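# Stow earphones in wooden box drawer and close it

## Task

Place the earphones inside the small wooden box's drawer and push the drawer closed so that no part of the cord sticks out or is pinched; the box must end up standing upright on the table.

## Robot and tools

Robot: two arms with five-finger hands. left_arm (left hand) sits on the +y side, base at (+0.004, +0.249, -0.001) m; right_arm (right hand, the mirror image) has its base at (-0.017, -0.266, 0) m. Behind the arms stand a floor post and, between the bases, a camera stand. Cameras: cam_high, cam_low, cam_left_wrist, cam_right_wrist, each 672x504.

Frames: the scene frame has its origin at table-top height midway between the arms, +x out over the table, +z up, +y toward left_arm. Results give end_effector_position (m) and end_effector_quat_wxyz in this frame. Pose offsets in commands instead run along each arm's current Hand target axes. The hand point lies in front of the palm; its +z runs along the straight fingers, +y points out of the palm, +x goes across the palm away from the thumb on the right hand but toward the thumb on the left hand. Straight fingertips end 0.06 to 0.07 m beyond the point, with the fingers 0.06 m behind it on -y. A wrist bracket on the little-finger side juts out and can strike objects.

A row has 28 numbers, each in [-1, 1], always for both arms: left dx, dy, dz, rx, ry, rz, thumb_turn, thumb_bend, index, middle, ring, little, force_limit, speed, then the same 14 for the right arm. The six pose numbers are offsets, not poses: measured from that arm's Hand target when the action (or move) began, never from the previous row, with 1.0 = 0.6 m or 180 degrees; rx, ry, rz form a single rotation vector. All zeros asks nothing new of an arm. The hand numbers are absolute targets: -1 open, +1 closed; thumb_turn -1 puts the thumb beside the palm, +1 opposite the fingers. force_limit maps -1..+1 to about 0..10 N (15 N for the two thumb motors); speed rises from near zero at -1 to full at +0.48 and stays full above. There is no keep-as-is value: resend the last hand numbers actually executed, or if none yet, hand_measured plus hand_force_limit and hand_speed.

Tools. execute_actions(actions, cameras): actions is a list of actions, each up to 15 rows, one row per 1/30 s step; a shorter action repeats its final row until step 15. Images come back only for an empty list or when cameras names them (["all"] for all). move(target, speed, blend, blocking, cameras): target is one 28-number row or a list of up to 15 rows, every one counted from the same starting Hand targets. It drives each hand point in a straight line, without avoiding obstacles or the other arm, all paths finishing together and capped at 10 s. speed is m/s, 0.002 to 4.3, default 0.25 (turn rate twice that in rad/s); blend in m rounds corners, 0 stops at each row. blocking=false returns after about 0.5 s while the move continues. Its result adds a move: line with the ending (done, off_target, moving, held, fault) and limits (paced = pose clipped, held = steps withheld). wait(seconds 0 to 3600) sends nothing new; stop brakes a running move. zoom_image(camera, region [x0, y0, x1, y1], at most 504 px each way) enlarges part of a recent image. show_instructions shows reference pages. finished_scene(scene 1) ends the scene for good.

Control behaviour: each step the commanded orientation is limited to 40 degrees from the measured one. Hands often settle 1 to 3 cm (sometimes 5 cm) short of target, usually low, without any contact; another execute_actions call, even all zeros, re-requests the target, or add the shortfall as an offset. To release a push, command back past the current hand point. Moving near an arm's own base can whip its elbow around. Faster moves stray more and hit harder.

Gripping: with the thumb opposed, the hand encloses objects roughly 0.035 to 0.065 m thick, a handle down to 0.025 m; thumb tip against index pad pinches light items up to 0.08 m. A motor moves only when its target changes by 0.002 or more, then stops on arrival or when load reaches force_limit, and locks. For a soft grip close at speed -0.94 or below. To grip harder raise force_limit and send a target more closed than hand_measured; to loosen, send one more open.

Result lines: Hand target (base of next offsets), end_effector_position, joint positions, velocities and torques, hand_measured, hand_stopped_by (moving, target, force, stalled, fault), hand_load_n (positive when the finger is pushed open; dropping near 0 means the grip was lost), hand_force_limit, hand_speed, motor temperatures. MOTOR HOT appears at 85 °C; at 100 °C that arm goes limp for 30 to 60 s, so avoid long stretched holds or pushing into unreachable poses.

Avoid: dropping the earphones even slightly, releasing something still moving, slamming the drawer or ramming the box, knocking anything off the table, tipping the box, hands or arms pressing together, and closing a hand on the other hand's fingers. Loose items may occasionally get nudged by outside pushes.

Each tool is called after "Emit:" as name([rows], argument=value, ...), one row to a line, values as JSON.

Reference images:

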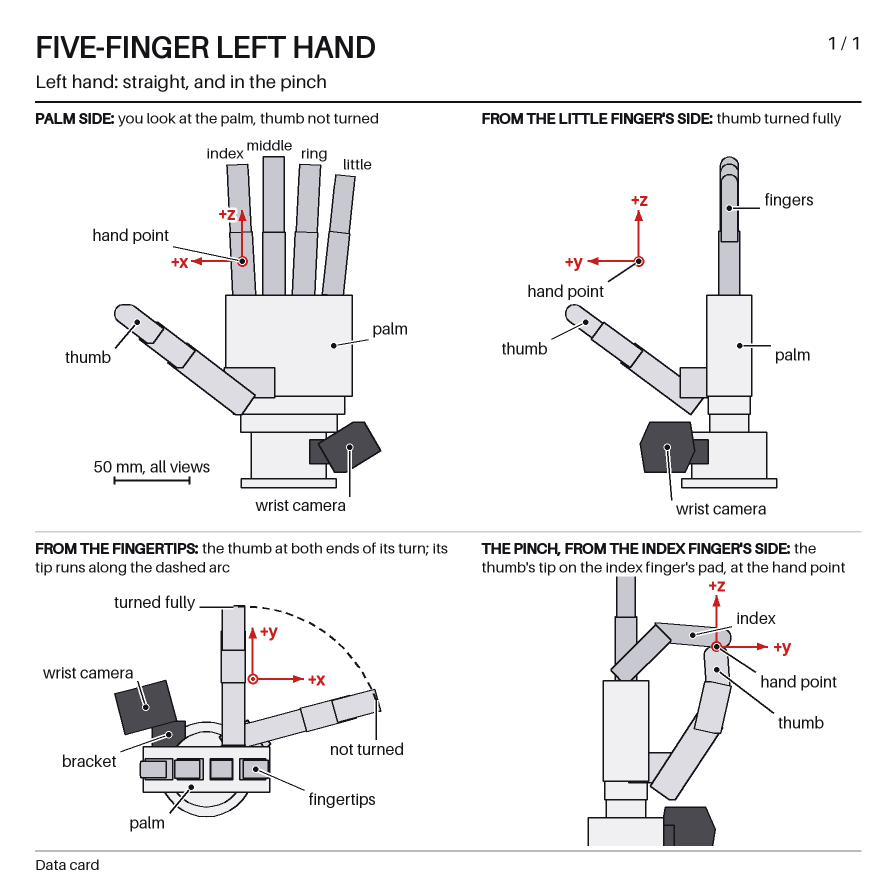

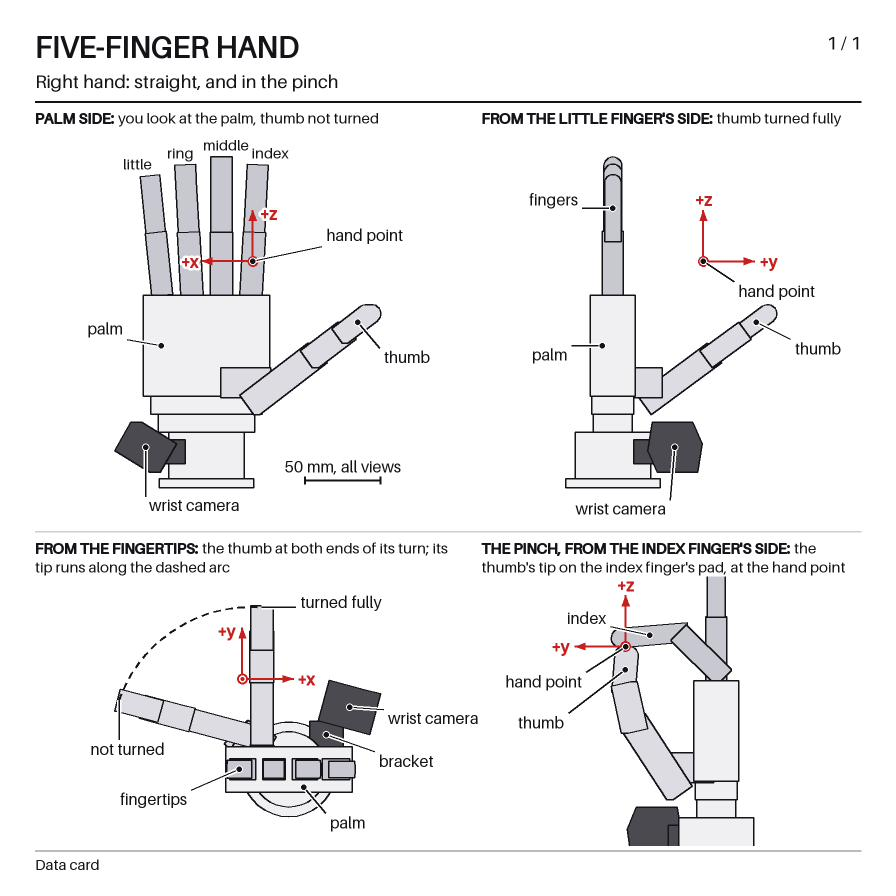

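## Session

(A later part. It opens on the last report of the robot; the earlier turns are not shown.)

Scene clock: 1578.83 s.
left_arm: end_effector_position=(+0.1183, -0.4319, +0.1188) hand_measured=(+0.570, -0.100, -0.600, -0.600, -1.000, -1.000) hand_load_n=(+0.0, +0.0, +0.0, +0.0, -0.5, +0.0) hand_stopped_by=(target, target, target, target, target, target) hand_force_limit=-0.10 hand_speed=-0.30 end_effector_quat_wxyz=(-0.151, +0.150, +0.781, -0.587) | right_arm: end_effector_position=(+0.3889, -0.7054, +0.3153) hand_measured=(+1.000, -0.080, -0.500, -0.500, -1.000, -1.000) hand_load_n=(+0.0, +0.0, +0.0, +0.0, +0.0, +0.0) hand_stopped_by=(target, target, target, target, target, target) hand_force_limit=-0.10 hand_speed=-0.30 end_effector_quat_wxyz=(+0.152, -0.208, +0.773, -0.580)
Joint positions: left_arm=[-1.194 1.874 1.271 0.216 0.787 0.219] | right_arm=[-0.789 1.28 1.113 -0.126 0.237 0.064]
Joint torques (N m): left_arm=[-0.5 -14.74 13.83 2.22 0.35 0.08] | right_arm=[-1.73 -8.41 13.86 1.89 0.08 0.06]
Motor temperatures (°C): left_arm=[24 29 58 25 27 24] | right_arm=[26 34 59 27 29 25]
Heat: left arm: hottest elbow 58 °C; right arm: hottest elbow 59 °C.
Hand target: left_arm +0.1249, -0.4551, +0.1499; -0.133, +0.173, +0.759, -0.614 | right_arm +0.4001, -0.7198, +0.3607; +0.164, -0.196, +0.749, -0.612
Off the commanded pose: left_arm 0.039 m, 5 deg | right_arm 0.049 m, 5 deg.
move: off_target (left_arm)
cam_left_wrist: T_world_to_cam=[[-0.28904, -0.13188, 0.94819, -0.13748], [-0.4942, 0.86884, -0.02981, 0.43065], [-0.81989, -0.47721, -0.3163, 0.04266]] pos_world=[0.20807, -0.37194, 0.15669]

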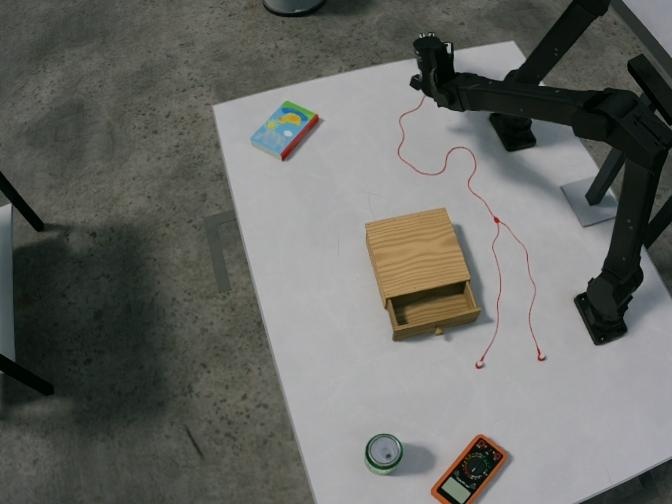

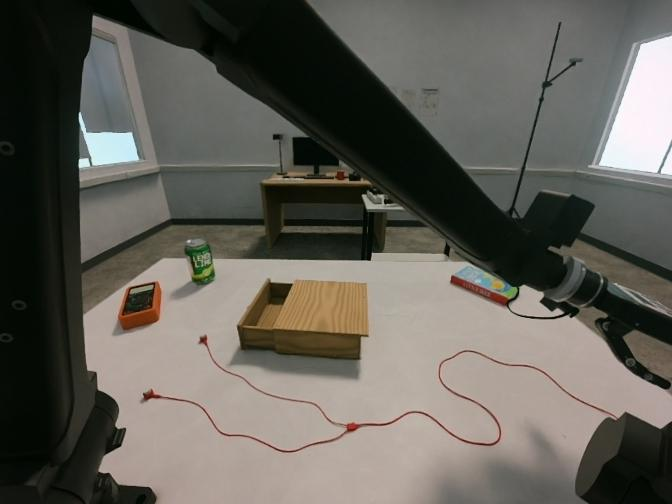

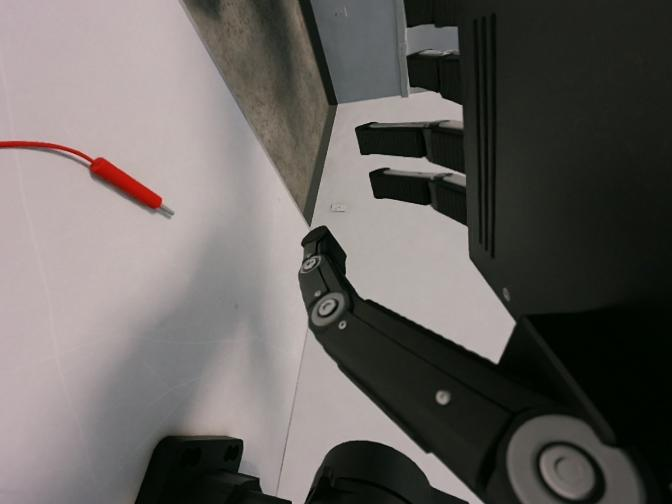

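Emit:
move(target=[-0.0295,0.1263,0.0482,0.027,-0.0924,0.008,0.57,-0.1,-0.6,-0.6,-1,-1,-0.1,-0.3,0,0,0,0,0,0,1,-0.08,-0.5,-0.5,-1,-1,-0.1,-0.3], cameras=["cam_high","cam_left_wrist"], speed=0.12)

Scene clock: 1609.93 s.
left_arm: end_effector_position=(+0.1389, -0.4700, +0.0638) hand_measured=(+0.570, -0.100, -0.600, -0.600, -1.000, -1.000) hand_load_n=(+0.0, +0.5, +0.0, +0.0, -0.5, -0.5) hand_stopped_by=(target, target, target, target, target, target) hand_force_limit=-0.10 hand_speed=-0.30 end_effector_quat_wxyz=(-0.020, +0.086, +0.750, -0.655) | right_arm: end_effector_position=(+0.3889, -0.7054, +0.3153) hand_measured=(+1.000, -0.080, -0.500, -0.500, -1.000, -1.000) hand_load_n=(+0.0, +0.0, +0.0, +0.0, +0.0, +0.0) hand_stopped_by=(target, target, target, target, target, target) hand_force_limit=-0.10 hand_speed=-0.30 end_effector_quat_wxyz=(+0.152, -0.208, +0.773, -0.580)
Joint positions: left_arm=[-1.246 1.999 1.171 0.67 0.473 0.156] | right_arm=[-0.789 1.28 1.113 -0.126 0.237 0.064]
Joint torques (N m): left_arm=[-0.97 -14.86 7.47 2.89 -0.24 -0.23] | right_arm=[-1.67 -8.41 13.85 1.91 0.08 0.06]
Motor temperatures (°C): left_arm=[24 30 54 25 27 24] | right_arm=[26 34 59 27 29 25]
Heat: left arm: hottest elbow 54 °C; right arm: hottest elbow 59 °C.
Hand target: left_arm +0.1365, -0.4741, +0.0699; -0.021, +0.086, +0.741, -0.666 | right_arm +0.4001, -0.7198, +0.3607; +0.164, -0.196, +0.749, -0.612
Off the commanded pose: left_arm 0.008 m, 2 deg | right_arm 0.049 m, 5 deg.
move: done
cam_left_wrist: T_world_to_cam=[[-0.3576, -0.06212, 0.93181, -0.04093], [-0.69007, 0.68987, -0.21884, 0.42744], [-0.62923, -0.72127, -0.28957, -0.11897]] pos_world=[0.20546, -0.38323, 0.09723]

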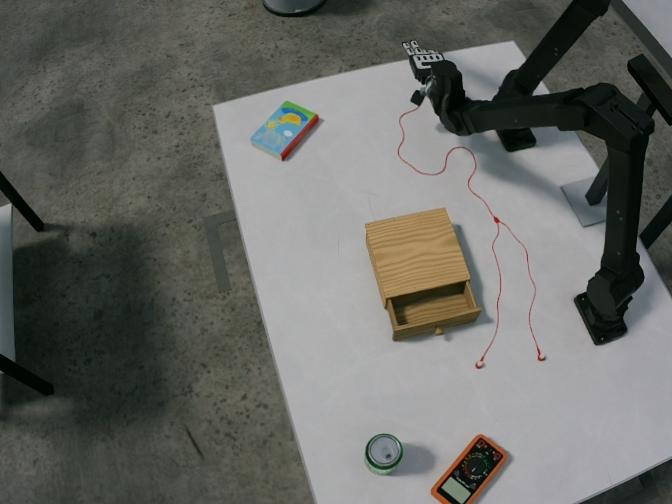

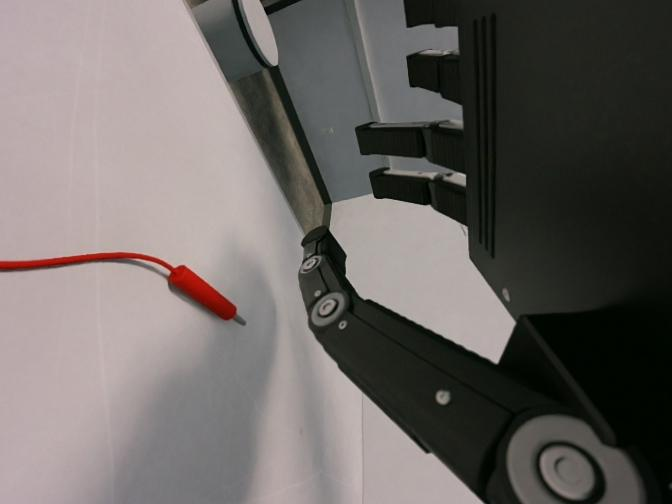

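Emit:
move(target=[0.0237,0.0753,-0.0142,0,0,0,0.57,-0.1,-0.6,-0.6,-1,-1,-0.1,-0.3,0,0,0,0,0,0,1,-0.08,-0.5,-0.5,-1,-1,-0.1,-0.3], cameras=["cam_low","cam_left_wrist"], speed=0.08)

Emit:
zoom_image(camera="cam_left_wrist", region=[180, 150, 420, 380])

Scene clock: 1640.47 s.
left_arm: end_effector_position=(+0.1343, -0.4546, +0.0188) hand_measured=(+0.570, -0.100, -0.600, -0.600, -1.000, -1.000) hand_load_n=(+0.0, +0.0, +0.0, +0.0, +0.0, +0.0) hand_stopped_by=(target, target, target, target, target, target) hand_force_limit=-0.10 hand_speed=-0.30 end_effector_quat_wxyz=(-0.019, +0.084, +0.750, -0.655) | right_arm: end_effector_position=(+0.3889, -0.7054, +0.3153) hand_measured=(+1.000, -0.080, -0.500, -0.500, -1.000, -1.000) hand_load_n=(+0.0, +0.0, +0.0, +0.0, +0.0, +0.0) hand_stopped_by=(target, target, target, target, target, target) hand_force_limit=-0.10 hand_speed=-0.30 end_effector_quat_wxyz=(+0.152, -0.208, +0.773, -0.580)
Joint positions: left_arm=[-1.246 2.065 1.113 0.794 0.468 0.155] | right_arm=[-0.789 1.28 1.113 -0.126 0.237 0.064]
Joint torques (N m): left_arm=[-0.79 -14.27 6.57 2.99 -0.26 -0.21] | right_arm=[-1.67 -8.41 13.85 1.88 0.08 0.06]
Motor temperatures (°C): left_arm=[24 31 50 26 27 24] | right_arm=[26 33 59 27 29 25]
Heat: left arm: hottest elbow 50 °C; right arm: hottest elbow 59 °C.
Hand target: left_arm +0.1283, -0.4591, +0.0250; -0.021, +0.086, +0.741, -0.666 | right_arm +0.4001, -0.7198, +0.3607; +0.164, -0.196, +0.749, -0.612
Off the commanded pose: left_arm 0.010 m, 2 deg | right_arm 0.049 m, 5 deg.
move: done
cam_left_wrist: T_world_to_cam=[[-0.35651, -0.06422, 0.93208, -0.00081], [-0.69355, 0.68665, -0.21796, 0.40279], [-0.62601, -0.72415, -0.28934, -0.12554]] pos_world=[0.20048, -0.36754, 0.05223]

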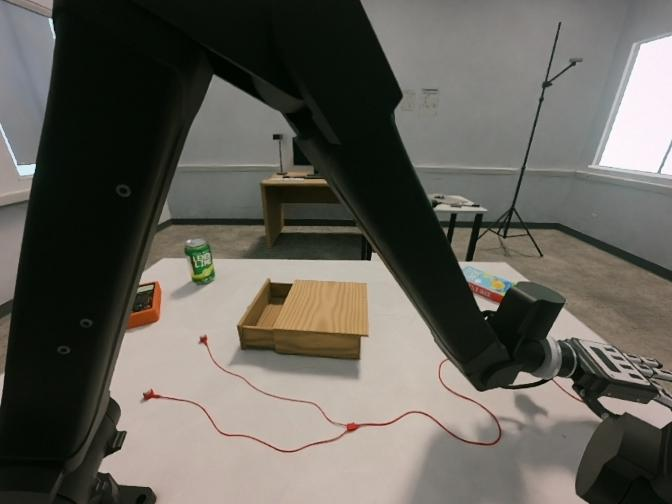

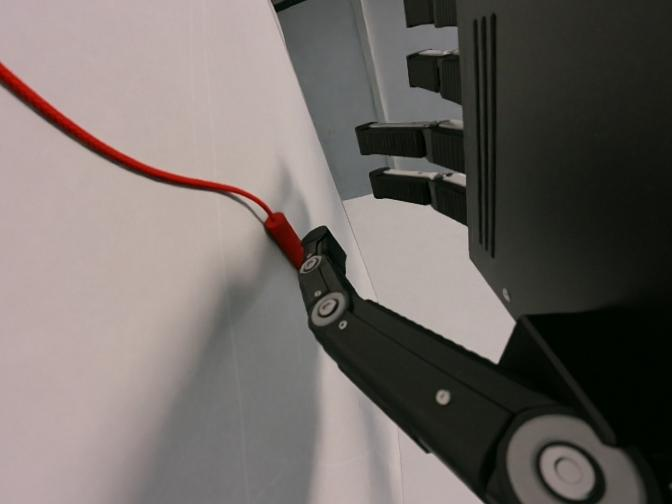

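Scaled by 2.100 from the camera's image (finer frame: 960x720).

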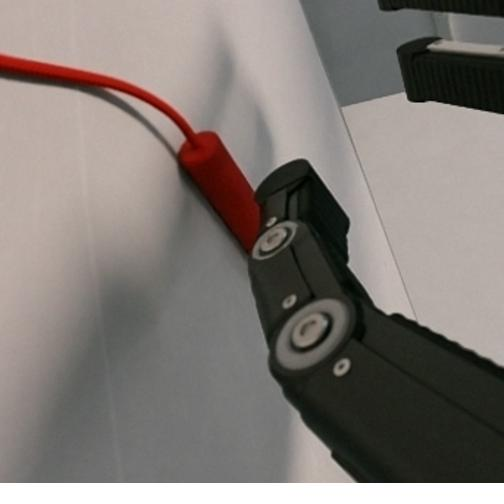

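Emit:
move(target=[0.0026,0.0314,0.0036,0,0,0,0.57,-0.1,-0.6,-0.6,-1,-1,-0.1,-0.3,0,0,0,0,0,0,1,-0.08,-0.5,-0.5,-1,-1,-0.1,-0.3], cameras=["cam_left_wrist"], speed=0.06)

Emit:
zoom_image(camera="cam_left_wrist", region=[180, 150, 420, 380])

Scene clock: 1664.83 s.
left_arm: end_effector_position=(+0.1351, -0.4538, +0.0008) hand_measured=(+0.570, -0.100, -0.600, -0.600, -1.000, -1.000) hand_load_n=(+0.0, -0.5, +0.0, +0.0, +0.0, +0.0) hand_stopped_by=(target, target, target, target, target, target) hand_force_limit=-0.10 hand_speed=-0.30 end_effector_quat_wxyz=(-0.019, +0.083, +0.750, -0.656) | right_arm: end_effector_position=(+0.3889, -0.7054, +0.3153) hand_measured=(+1.000, -0.080, -0.500, -0.500, -1.000, -1.000) hand_load_n=(+0.0, +0.0, +0.0, +0.0, +0.0, +0.0) hand_stopped_by=(target, target, target, target, target, target) hand_force_limit=-0.10 hand_speed=-0.30 end_effector_quat_wxyz=(+0.152, -0.208, +0.773, -0.580)
Joint positions: left_arm=[-1.244 2.105 1.113 0.836 0.468 0.153] | right_arm=[-0.789 1.28 1.113 -0.126 0.237 0.064]
Joint torques (N m): left_arm=[-0.21 -14.68 6.87 2.91 -0.21 -0.17] | right_arm=[-1.61 -8.41 13.85 1.88 0.07 0.06]
Motor temperatures (°C): left_arm=[24 31 46 26 27 24] | right_arm=[26 33 60 27 29 25]
Heat: left arm: hottest elbow 46 °C; right arm: hottest elbow 60 °C.
Hand target: left_arm +0.1283, -0.4591, +0.0059; -0.021, +0.086, +0.741, -0.666 | right_arm +0.4001, -0.7198, +0.3607; +0.164, -0.196, +0.749, -0.612
Off the commanded pose: left_arm 0.010 m, 2 deg | right_arm 0.049 m, 5 deg.
move: done
cam_left_wrist: T_world_to_cam=[[-0.35552, -0.06367, 0.9325, 0.01641], [-0.69493, 0.68519, -0.21816, 0.39831], [-0.62504, -0.72558, -0.28785, -0.13048]] pos_world=[0.20108, -0.36655, 0.03403]

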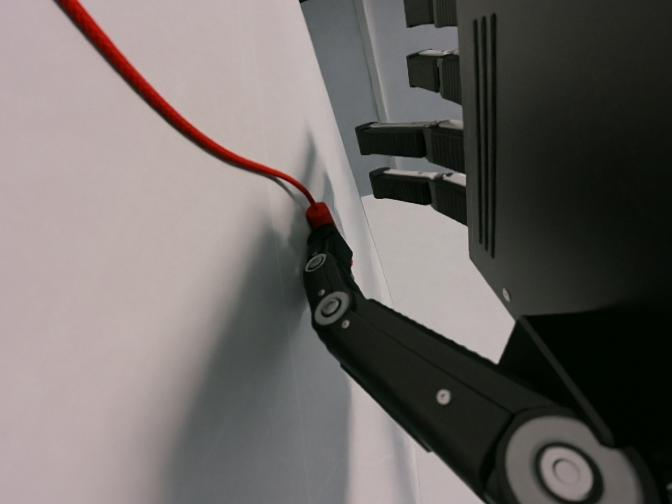

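Scaled by 2.100 from the camera's image (finer frame: 960x720).

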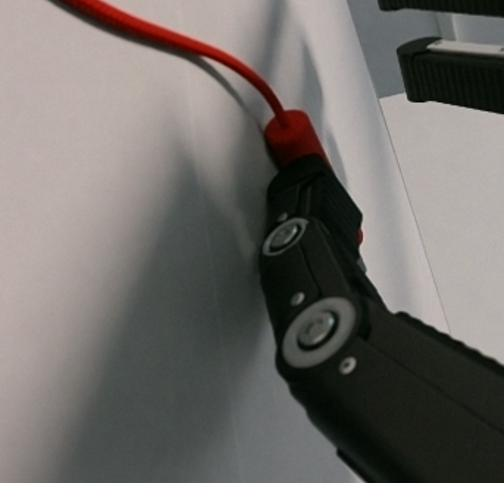

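Emit:
move(target=[0.0063,-0.003,0.018,0,0,0,0.57,-0.1,-0.6,-0.6,-1,-1,-0.1,-0.3,0,0,0,0,0,0,1,-0.08,-0.5,-0.5,-1,-1,-0.1,-0.3], cameras=["cam_left_wrist"], speed=0.06)

Emit:
zoom_image(camera="cam_left_wrist", region=[180, 150, 420, 380])

Scene clock: 1684.87 s.
left_arm: end_effector_position=(+0.1303, -0.4558, -0.0002) hand_measured=(+0.570, -0.100, -0.600, -0.600, -1.000, -1.000) hand_load_n=(-0.5, -1.0, +0.0, -0.5, +0.0, +0.0) hand_stopped_by=(target, target, target, target, target, target) hand_force_limit=-0.10 hand_speed=-0.30 end_effector_quat_wxyz=(-0.017, +0.082, +0.751, -0.655) | right_arm: end_effector_position=(+0.3889, -0.7054, +0.3153) hand_measured=(+1.000, -0.080, -0.500, -0.500, -1.000, -1.000) hand_load_n=(+0.0, -0.5, +0.0, +0.0, +0.0, +0.0) hand_stopped_by=(target, target, target, target, target, target) hand_force_limit=-0.10 hand_speed=-0.30 end_effector_quat_wxyz=(+0.152, -0.208, +0.773, -0.580)
Joint positions: left_arm=[-1.255 2.107 1.113 0.837 0.453 0.152] | right_arm=[-0.789 1.28 1.113 -0.126 0.237 0.064]
Joint torques (N m): left_arm=[-1.14 -14.33 8.92 2.11 -0.22 -0.21] | right_arm=[-1.73 -8.41 13.85 1.88 0.08 0.06]
Motor temperatures (°C): left_arm=[24 33 43 26 27 24] | right_arm=[26 33 60 27 29 25]
Heat: left arm: hottest elbow 43 °C; right arm: hottest elbow 60 °C.
Hand target: left_arm +0.1228, -0.4693, +0.0062; -0.021, +0.086, +0.741, -0.666 | right_arm +0.4001, -0.7198, +0.3607; +0.164, -0.196, +0.749, -0.612
Off the commanded pose: left_arm 0.017 m, 2 deg | right_arm 0.049 m, 5 deg.
move: off_target (left_arm)
cam_left_wrist: T_world_to_cam=[[-0.35588, -0.06629, 0.93218, 0.01423], [-0.69796, 0.68216, -0.21796, 0.39527], [-0.62145, -0.72819, -0.28904, -0.13686]] pos_world=[0.19589, -0.36835, 0.03333]

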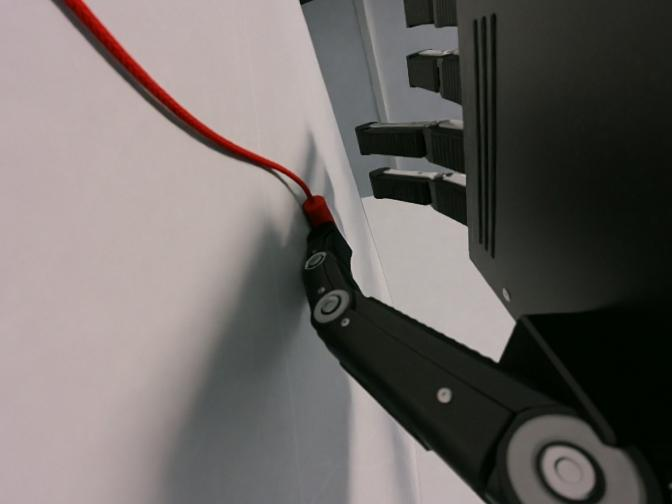

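Scaled by 2.100 from the camera's image (finer frame: 960x720).

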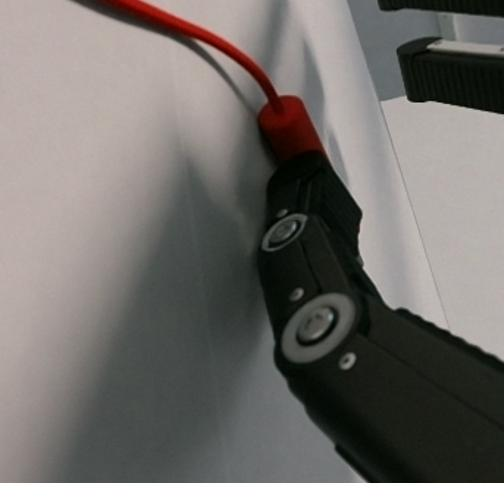

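Emit:
move(target=[0,-0.0055,0.012,0,0,0,0.57,-0.1,-0.6,-0.6,-1,-1,-0.1,-0.3,0,0,0,0,0,0,1,-0.08,-0.5,-0.5,-1,-1,-0.1,-0.3], cameras=["cam_left_wrist"], speed=0.06)

Emit:
zoom_image(camera="cam_left_wrist", region=[180, 150, 420, 380])

Scene clock: 1697.87 s.
left_arm: end_effector_position=(+0.1277, -0.4589, +0.0003) hand_measured=(+0.570, -0.100, -0.600, -0.600, -1.000, -1.000) hand_load_n=(-0.5, -1.0, -0.5, +0.0, +0.0, +0.0) hand_stopped_by=(target, target, target, target, target, target) hand_force_limit=-0.10 hand_speed=-0.30 end_effector_quat_wxyz=(-0.017, +0.082, +0.750, -0.656) | right_arm: end_effector_position=(+0.3889, -0.7054, +0.3153) hand_measured=(+1.000, -0.080, -0.500, -0.500, -1.000, -1.000) hand_load_n=(+0.0, +0.0, +0.0, +0.0, +0.0, +0.0) hand_stopped_by=(target, target, target, target, target, target) hand_force_limit=-0.10 hand_speed=-0.30 end_effector_quat_wxyz=(+0.152, -0.208, +0.773, -0.580)
Joint positions: left_arm=[-1.261 2.11 1.119 0.837 0.447 0.15] | right_arm=[-0.789 1.28 1.113 -0.126 0.237 0.064]
Joint torques (N m): left_arm=[-1.08 -14.56 10.11 1.46 -0.18 -0.22] | right_arm=[-1.67 -8.35 13.83 1.88 0.08 0.06]
Motor temperatures (°C): left_arm=[24 33 43 26 27 24] | right_arm=[26 33 60 27 29 25]
Heat: left arm: hottest elbow 43 °C; right arm: hottest elbow 60 °C.
Hand target: left_arm +0.1215, -0.4767, +0.0086; -0.021, +0.086, +0.741, -0.666 | right_arm +0.4001, -0.7198, +0.3607; +0.164, -0.196, +0.749, -0.612
Off the commanded pose: left_arm 0.021 m, 2 deg | right_arm 0.049 m, 5 deg.
move: off_target (left_arm)
cam_left_wrist: T_world_to_cam=[[-0.35625, -0.06411, 0.93219, 0.0137], [-0.69793, 0.68159, -0.21985, 0.39541], [-0.62128, -0.72892, -0.28757, -0.14093]] pos_world=[0.19329, -0.37136, 0.03363]

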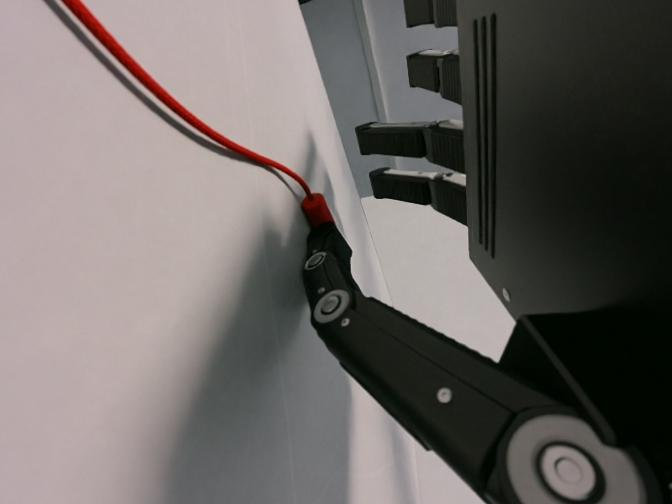

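Scaled by 2.100 from the camera's image (finer frame: 960x720).

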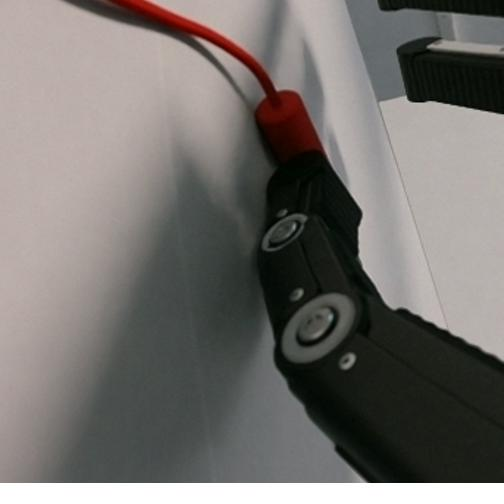

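Emit:
move(target=[0,0,0,0,0,0,0.57,-0.1,0.5,-0.6,-1,-1,0.1,-0.75,0,0,0,0,0,0,1,-0.08,-0.5,-0.5,-1,-1,-0.1,-0.3], cameras=["cam_left_wrist","cam_high"], speed=0.06)

Emit:
zoom_image(camera="cam_left_wrist", region=[180, 150, 420, 380])

Scene clock: 1712.03 s.
left_arm: end_effector_position=(+0.1265, -0.4618, +0.0030) hand_measured=(+0.570, -0.100, +0.136, -0.600, -1.000, -1.000) hand_load_n=(-2.0, +0.0, +6.5, -0.5, -0.5, +0.0) hand_stopped_by=(target, target, force, target, target, target) hand_force_limit=0.10 hand_speed=-0.75 end_effector_quat_wxyz=(-0.017, +0.083, +0.748, -0.658) | right_arm: end_effector_position=(+0.3889, -0.7054, +0.3153) hand_measured=(+1.000, -0.080, -0.500, -0.500, -1.000, -1.000) hand_load_n=(+0.0, +0.0, +0.0, +0.0, +0.0, +0.0) hand_stopped_by=(target, target, target, target, target, target) hand_force_limit=-0.10 hand_speed=-0.30 end_effector_quat_wxyz=(+0.152, -0.208, +0.773, -0.580)
Joint positions: left_arm=[-1.264 2.11 1.125 0.837 0.445 0.149] | right_arm=[-0.789 1.28 1.113 -0.126 0.237 0.064]
Joint torques (N m): left_arm=[-0.67 -14.15 10.06 1.55 -0.15 -0.23] | right_arm=[-1.73 -8.41 13.85 1.88 0.08 0.06]
Motor temperatures (°C): left_arm=[24 33 42 25 27 24] | right_arm=[26 33 61 27 29 25]
Heat: left arm: hottest elbow 42 °C; right arm: hottest elbow 61 °C.
Hand target: left_arm +0.1215, -0.4767, +0.0086; -0.021, +0.086, +0.741, -0.666 | right_arm +0.4001, -0.7198, +0.3607; +0.164, -0.196, +0.749, -0.612
Off the commanded pose: left_arm 0.017 m, 1 deg | right_arm 0.049 m, 5 deg.
move: done
cam_left_wrist: T_world_to_cam=[[-0.35694, -0.05844, 0.9323, 0.01332], [-0.69688, 0.68127, -0.2241, 0.39687], [-0.62205, -0.72969, -0.2839, -0.14329]] pos_world=[0.19219, -0.37416, 0.03585]
Images, in order (width x height): cam_high 672x504, cam_left_wrist 672x504.

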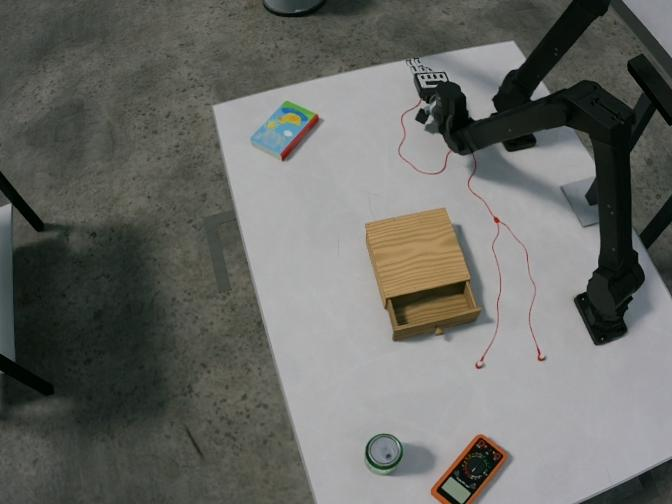

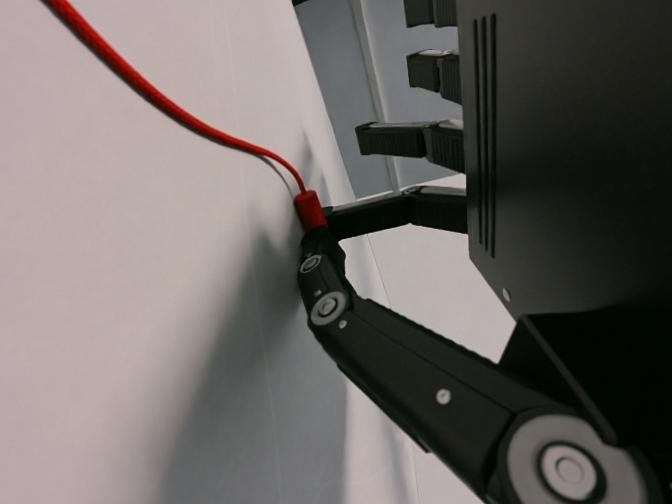

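Scaled by 2.100 from the camera's image (finer frame: 960x720).

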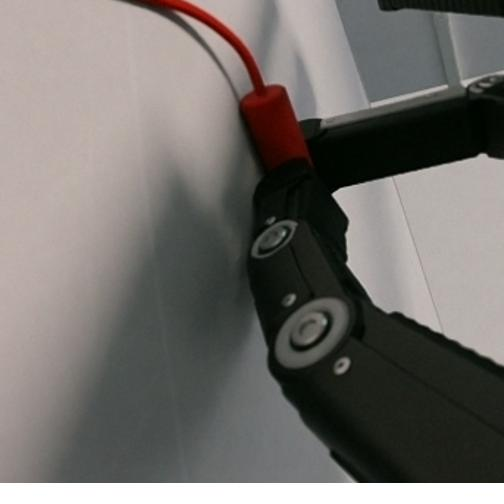

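Emit:
move(target=[-0.0063,-0.0977,-0.0245,0,0,0,0.57,-0.1,0.5,-0.6,-1,-1,0.1,-0.75,0,0,0,0,0,0,1,-0.08,-0.5,-0.5,-1,-1,-0.1,-0.3], cameras=["cam_left_wrist","cam_high"], speed=0.05)

Emit:
zoom_image(camera="cam_left_wrist", region=[180, 150, 420, 380])

Scene clock: 1724.50 s.
left_arm: end_effector_position=(+0.1268, -0.4595, +0.0364) hand_measured=(+0.570, -0.100, +0.136, -0.600, -1.000, -1.000) hand_load_n=(-2.0, +2.0, +6.5, +0.0, +0.0, +0.0) hand_stopped_by=(target, target, force, target, target, target) hand_force_limit=0.10 hand_speed=-0.75 end_effector_quat_wxyz=(-0.020, +0.079, +0.756, -0.650) | right_arm: end_effector_position=(+0.3889, -0.7054, +0.3153) hand_measured=(+1.000, -0.080, -0.500, -0.500, -1.000, -1.000) hand_load_n=(+0.0, +0.0, +0.0, +0.0, +0.0, +0.0) hand_stopped_by=(target, target, target, target, target, target) hand_force_limit=-0.10 hand_speed=-0.30 end_effector_quat_wxyz=(+0.152, -0.208, +0.773, -0.580)
Joint positions: left_arm=[-1.263 2.025 1.124 0.73 0.445 0.147] | right_arm=[-0.789 1.28 1.113 -0.126 0.237 0.064]
Joint torques (N m): left_arm=[-0.09 -17.61 8.28 1.14 0.05 -0.17] | right_arm=[-1.67 -8.41 13.85 1.91 0.08 0.06]
Motor temperatures (°C): left_arm=[24 34 42 25 27 24] | right_arm=[26 33 61 27 29 25]
Heat: left arm: hottest elbow 42 °C; right arm: hottest elbow 61 °C.
Hand target: left_arm +0.1215, -0.4686, +0.0686; -0.021, +0.086, +0.741, -0.666 | right_arm +0.4001, -0.7198, +0.3607; +0.164, -0.196, +0.749, -0.612
Off the commanded pose: left_arm 0.034 m, 3 deg | right_arm 0.049 m, 5 deg.
move: off_target (left_arm)
cam_left_wrist: T_world_to_cam=[[-0.34831, -0.08101, 0.93387, -0.02899], [-0.70006, 0.68501, -0.20168, 0.40426], [-0.62338, -0.72402, -0.2953, -0.12869]] pos_world=[0.19269, -0.37244, 0.0706]
Images, in order (width x height): cam_high 672x504, cam_left_wrist 672x504.

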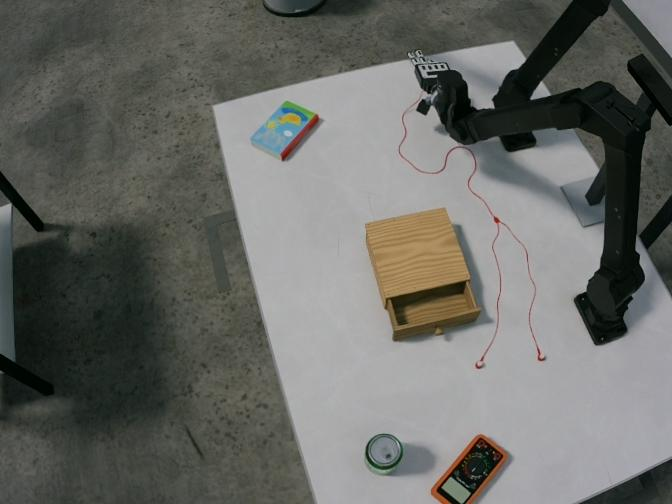

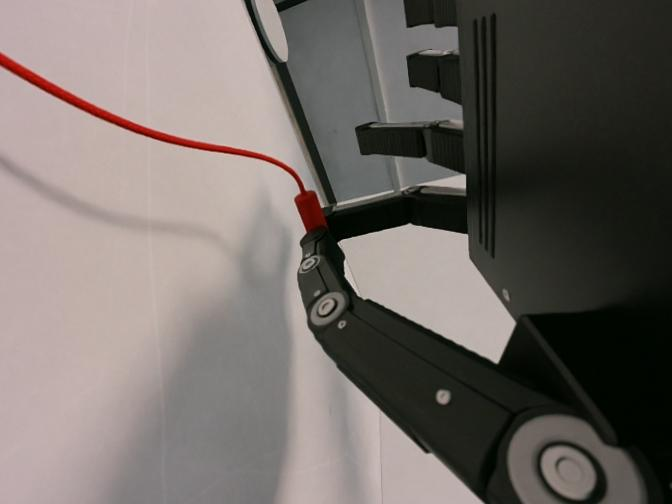

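Scaled by 2.100 from the camera's image (finer frame: 960x720).

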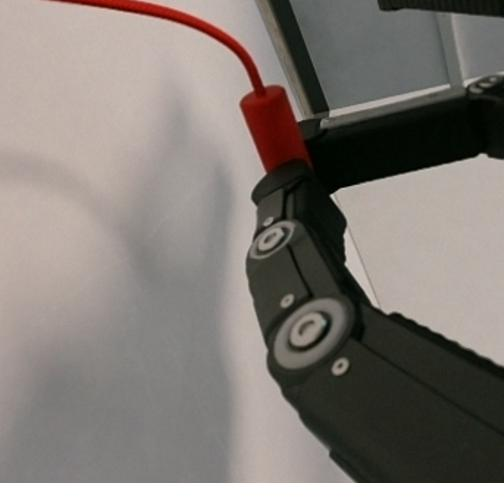

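Emit:
move([
  [-0.0418,-0.3348,-0.1568,-0.0046,-0.055,-0.0063,0.57,-0.1,0.5,-0.6,-1,-1,0.1,-0.75,0,0,0,0,0,0,1,-0.08,-0.5,-0.5,-1,-1,-0.1,-0.3],
  [-0.0837,-0.6257,-0.5318,-0.0139,-0.1651,-0.0188,0.57,-0.1,0.5,-0.6,-1,-1,0.1,-0.75,0,0,0,0,0,0,1,-0.08,-0.5,-0.5,-1,-1,-0.1,-0.3],
  [-0.1027,-0.8637,-0.7963,-0.0232,-0.2752,-0.0314,0.57,-0.1,0.5,-0.6,-1,-1,0.1,-0.75,0,0,0,0,0,0,1,-0.08,-0.5,-0.5,-1,-1,-0.1,-0.3],
], cameras=["cam_left_wrist","cam_high","cam_low"], speed=0.15, blend=[0.04, 0.04, 0])

Scene clock: 1805.47 s.
left_arm: end_effector_position=(+0.2002, -0.0670, +0.6135) hand_measured=(+0.570, -0.100, +0.136, -0.600, -1.000, -1.000) hand_load_n=(-2.0, +2.0, +6.0, +0.0, +0.0, +0.0) hand_stopped_by=(target, target, force, target, target, target) hand_force_limit=0.10 hand_speed=-0.75 end_effector_quat_wxyz=(+0.259, -0.228, +0.725, -0.597) | right_arm: end_effector_position=(+0.3889, -0.7054, +0.3153) hand_measured=(+1.000, -0.080, -0.500, -0.500, -1.000, -1.000) hand_load_n=(+0.5, +0.0, +0.0, +0.0, +0.0, -0.5) hand_stopped_by=(target, target, target, target, target, target) hand_force_limit=-0.10 hand_speed=-0.30 end_effector_quat_wxyz=(+0.152, -0.208, +0.773, -0.580)
Joint positions: left_arm=[-1.047 0.87 1.598 -0.884 -0.179 0.077] | right_arm=[-0.789 1.28 1.113 -0.126 0.237 0.064]
Joint torques (N m): left_arm=[1.49 -0.32 13.09 1.22 -0.22 -0.2] | right_arm=[-1.73 -8.47 13.83 1.88 0.08 0.06]
Motor temperatures (°C): left_arm=[24 37 42 25 27 24] | right_arm=[26 33 62 27 29 25]
Heat: left arm: hottest elbow 42 °C; right arm: hottest elbow 62 °C.
Hand target: left_arm +0.2000, -0.0601, +0.6409; +0.263, -0.235, +0.708, -0.612 | right_arm +0.4001, -0.7198, +0.3607; +0.164, -0.196, +0.749, -0.612
Off the commanded pose: left_arm 0.028 m, 3 deg | right_arm 0.049 m, 5 deg.
move: off_target (left_arm)
cam_left_wrist: T_world_to_cam=[[-0.19401, -0.33269, 0.92286, -0.5516], [-0.97181, -0.06324, -0.2271, 0.3231], [0.13392, -0.94091, -0.31105, 0.21515]] pos_world=[0.17816, 0.03936, 0.64935]
Images, in order (width x height): cam_high 672x504, cam_low 672x504, cam_left_wrist 672x504.

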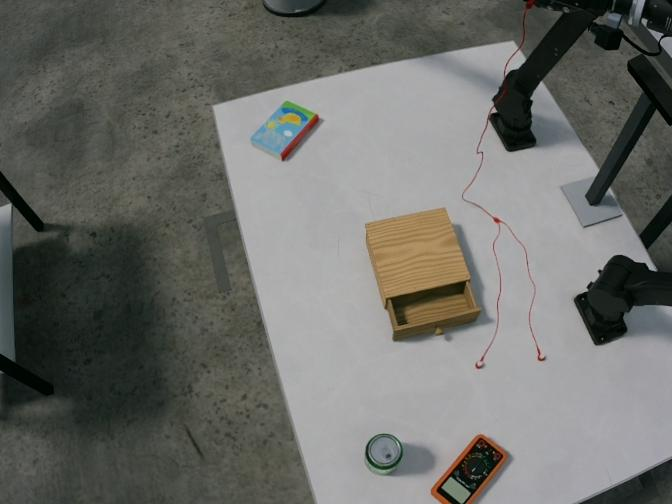

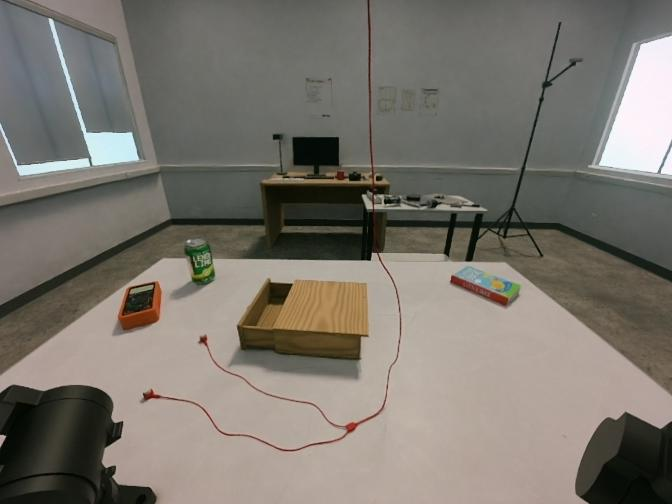

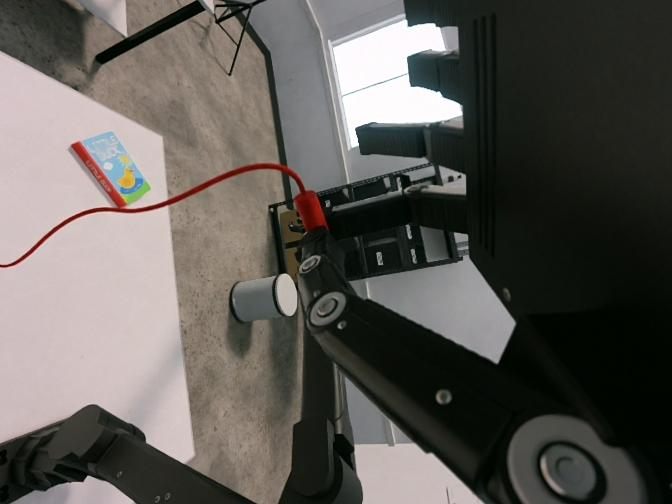

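Emit:
move([
  [-0.2582,-0.123,-0.0432,-0.0071,-0.0825,-0.0094,0.57,-0.1,0.5,-0.6,-1,-1,0.1,-0.75,0,0,0,0,0,0,1,-0.08,-0.5,-0.5,-1,-1,-0.1,-0.3],
  [-0.40,-0.166,-0.0765,-0.0118,-0.1375,-0.0157,0.57,-0.1,0.5,-0.6,-1,-1,0.1,-0.75,0,0,0,0,0,0,1,-0.08,-0.5,-0.5,-1,-1,-0.1,-0.3],
], cameras=["cam_left_wrist","cam_high","cam_low"], speed=0.12, blend=[0.04, 0])

Scene clock: 1835.07 s.
left_arm: end_effector_position=(+0.3571, +0.1104, +0.7507) hand_measured=(+0.570, -0.100, +0.136, -0.600, -1.000, -1.000) hand_load_n=(-2.0, +2.0, +6.0, +0.0, +0.0, +0.0) hand_stopped_by=(target, target, force, target, target, target) hand_force_limit=0.10 hand_speed=-0.75 end_effector_quat_wxyz=(+0.373, -0.393, +0.645, -0.538) | right_arm: end_effector_position=(+0.3889, -0.7054, +0.3153) hand_measured=(+1.000, -0.080, -0.500, -0.500, -1.000, -1.000) hand_load_n=(+0.0, +0.0, +0.0, +0.0, +0.0, +0.0) hand_stopped_by=(target, target, target, target, target, target) hand_force_limit=-0.10 hand_speed=-0.30 end_effector_quat_wxyz=(+0.152, -0.208, +0.773, -0.580)
Joint positions: left_arm=[-0.204 1.22 2.326 -1.252 0.218 0.09] | right_arm=[-0.789 1.28 1.113 -0.126 0.237 0.064]
Joint torques (N m): left_arm=[0.32 -1.96 9.21 1.21 0.08 0.19] | right_arm=[-1.67 -8.41 13.85 1.89 0.08 0.06]
Motor temperatures (°C): left_arm=[24 33 48 25 27 24] | right_arm=[26 33 63 27 29 25]
Heat: left arm: hottest elbow 48 °C; right arm: hottest elbow 63 °C.
Hand target: left_arm +0.3513, +0.1171, +0.7649; +0.389, -0.383, +0.640, -0.541 | right_arm +0.4001, -0.7198, +0.3607; +0.164, -0.196, +0.749, -0.612
Off the commanded pose: left_arm 0.017 m, 2 deg | right_arm 0.049 m, 5 deg.
move: off_target (left_arm)
cam_left_wrist: T_world_to_cam=[[-0.02393, -0.34053, 0.93993, -0.66151], [-0.85047, -0.48726, -0.19819, 0.49973], [0.52548, -0.80412, -0.27796, 0.22396]] pos_world=[0.29149, 0.19832, 0.78306]
Images, in order (width x height): cam_high 672x504, cam_low 672x504, cam_left_wrist 672x504.

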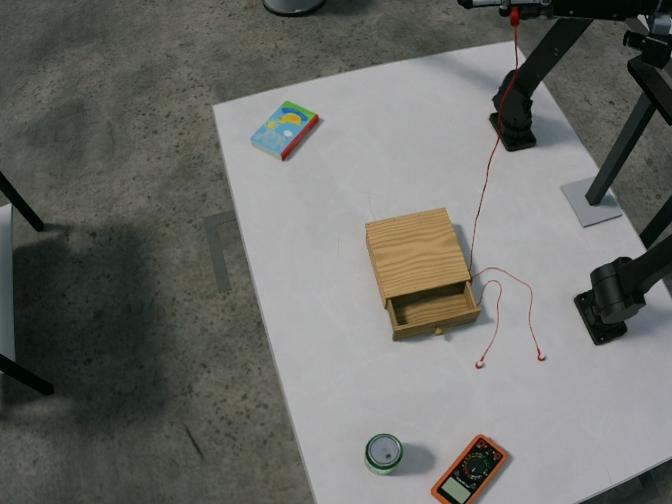

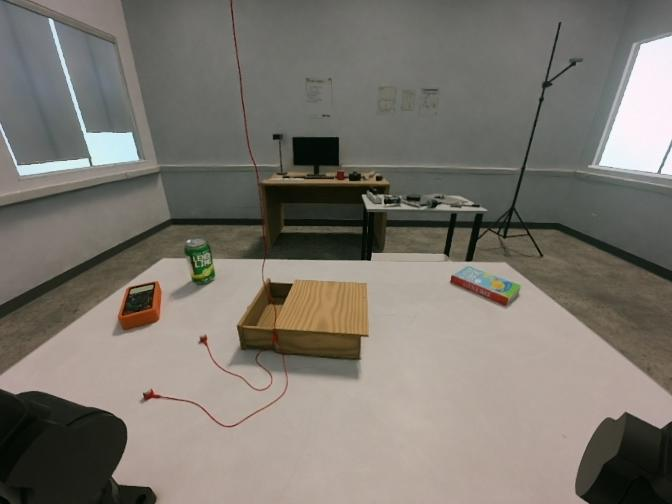

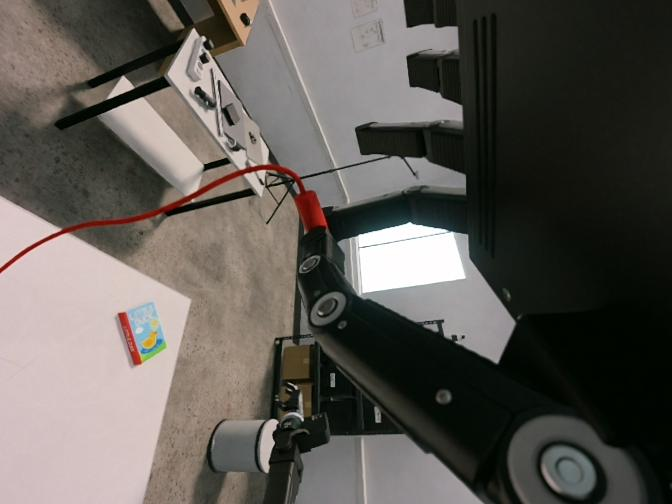

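Emit:
zoom_image(camera="cam_low", region=[200, 230, 400, 390])

Emit:
zoom_image(camera="cam_high", region=[370, 220, 570, 380])

Scaled by 2.520 from the camera's image (finer frame: 960x720).

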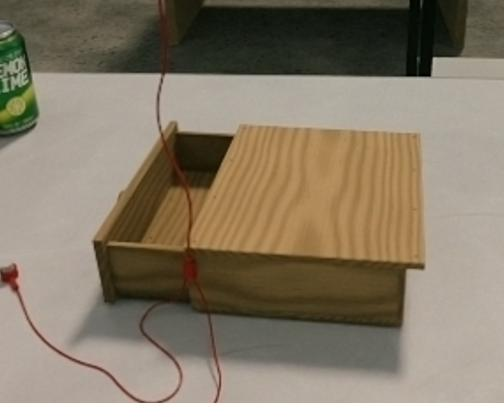

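Scaled by 2.520 from the camera's image (finer frame: 960x720).

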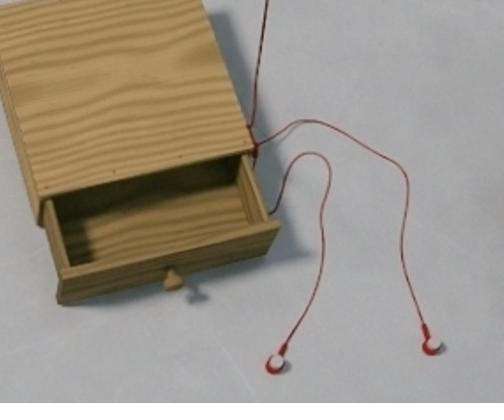

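Emit:
move([
  [0.1047,-0.0518,-0.1428,0.222,0,0,0.57,-0.1,0.5,-0.6,-1,-1,0.1,-0.75,0,0,0,0,0,0,1,-0.08,-0.5,-0.5,-1,-1,-0.1,-0.3],
  [0.0992,-0.1178,-0.1503,0.222,0,0,0.57,-0.1,0.5,-0.6,-1,-1,0.1,-0.75,0,0,0,0,0,0,1,-0.08,-0.5,-0.5,-1,-1,-0.1,-0.3],
  [-0.0105,-0.124,-0.0142,0.222,0,0,0.57,-0.1,0.5,-0.6,-1,-1,0.1,-0.75,0,0,0,0,0,0,1,-0.08,-0.5,-0.5,-1,-1,-0.1,-0.3],
], cameras=["cam_left_wrist","cam_high","cam_low"], speed=0.1, blend=[0.02, 0.02, 0])

Emit:
zoom_image(camera="cam_low", region=[200, 230, 400, 390])

Emit:
zoom_image(camera="cam_high", region=[370, 220, 570, 380])

Scene clock: 1872.20 s.
left_arm: end_effector_position=(+0.3704, +0.1129, +0.8019) hand_measured=(+0.570, -0.100, +0.136, -0.600, -1.000, -1.000) hand_load_n=(-2.0, +2.0, +6.0, +0.0, +0.0, +0.0) hand_stopped_by=(target, target, force, target, target, target) hand_force_limit=0.10 hand_speed=-0.75 end_effector_quat_wxyz=(-0.481, +0.250, -0.443, +0.714) | right_arm: end_effector_position=(+0.3889, -0.7054, +0.3153) hand_measured=(+1.000, -0.080, -0.500, -0.500, -1.000, -1.000) hand_load_n=(+0.0, +0.0, +0.0, +0.0, +0.0, +0.0) hand_stopped_by=(target, target, target, target, target, target) hand_force_limit=-0.10 hand_speed=-0.30 end_effector_quat_wxyz=(+0.152, -0.208, +0.773, -0.580)
Joint positions: left_arm=[-0.123 0.927 1.648 -0.192 0.304 -0.094] | right_arm=[-0.789 1.28 1.113 -0.126 0.237 0.064]
Joint torques (N m): left_arm=[0.44 -0.26 12.75 2.36 -0.15 -0.19] | right_arm=[-1.73 -8.41 13.85 1.89 0.08 0.06]
Motor temperatures (°C): left_arm=[24 31 45 25 27 24] | right_arm=[26 33 63 27 29 25]
Heat: left arm: hottest elbow 45 °C; right arm: hottest elbow 63 °C.
Hand target: left_arm +0.3513, +0.1171, +0.8400; -0.496, +0.227, -0.417, +0.727 | right_arm +0.4001, -0.7198, +0.3607; +0.164, -0.196, +0.749, -0.612
Off the commanded pose: left_arm 0.043 m, 5 deg | right_arm 0.049 m, 5 deg.
move: off_target (left_arm)
cam_left_wrist: T_world_to_cam=[[-0.57184, -0.09508, 0.81484, -0.43293], [-0.65184, -0.55041, -0.52168, 0.71527], [0.4981, -0.82946, 0.25277, -0.17935]] pos_world=[0.30801, 0.20377, 0.77124]
Images, in order (width x height): cam_high 672x504, cam_low 672x504, cam_left_wrist 672x504.

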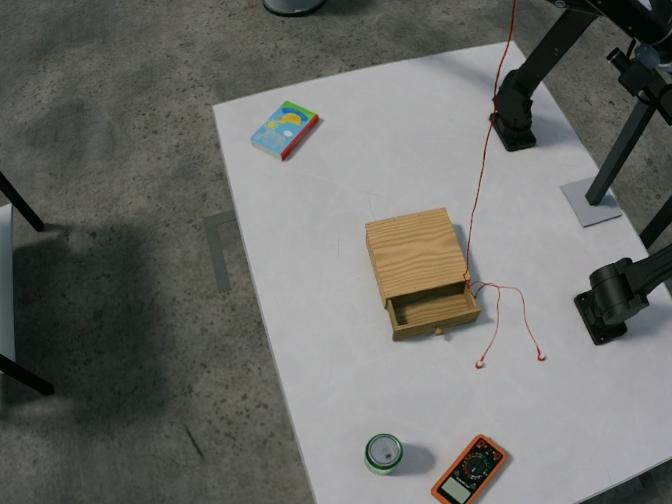

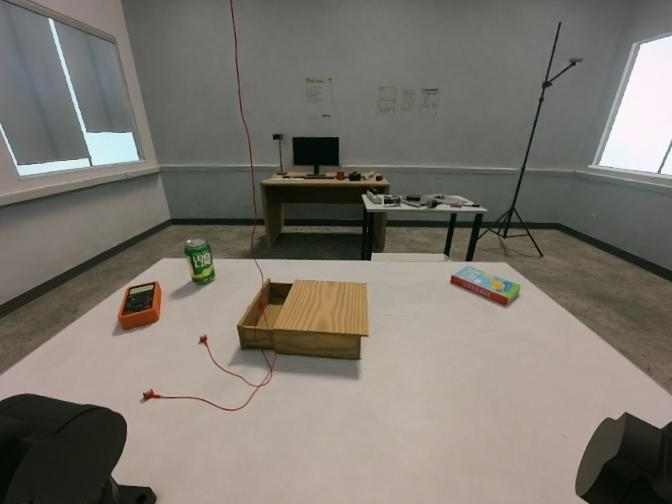

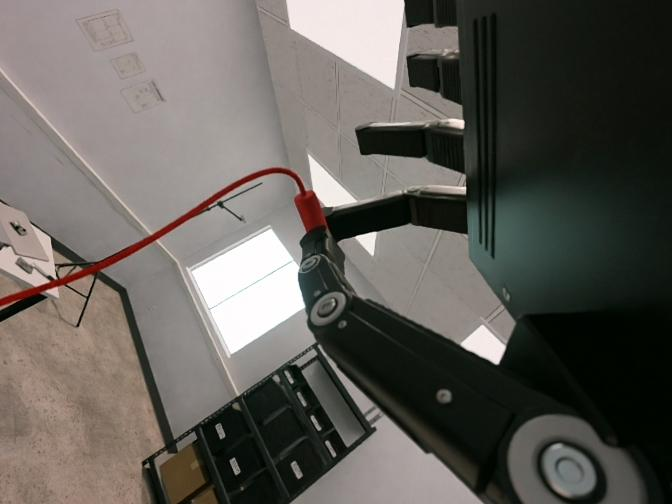

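Scaled by 2.520 from the camera's image (finer frame: 960x720).

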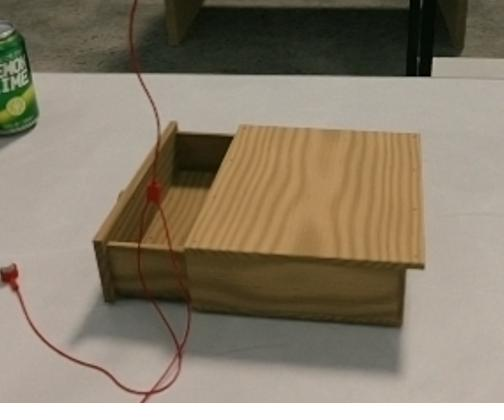

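Scaled by 2.520 from the camera's image (finer frame: 960x720).

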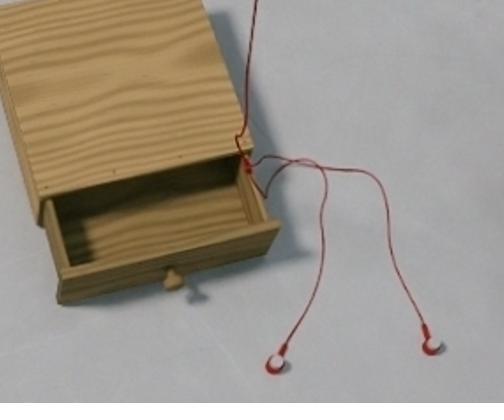

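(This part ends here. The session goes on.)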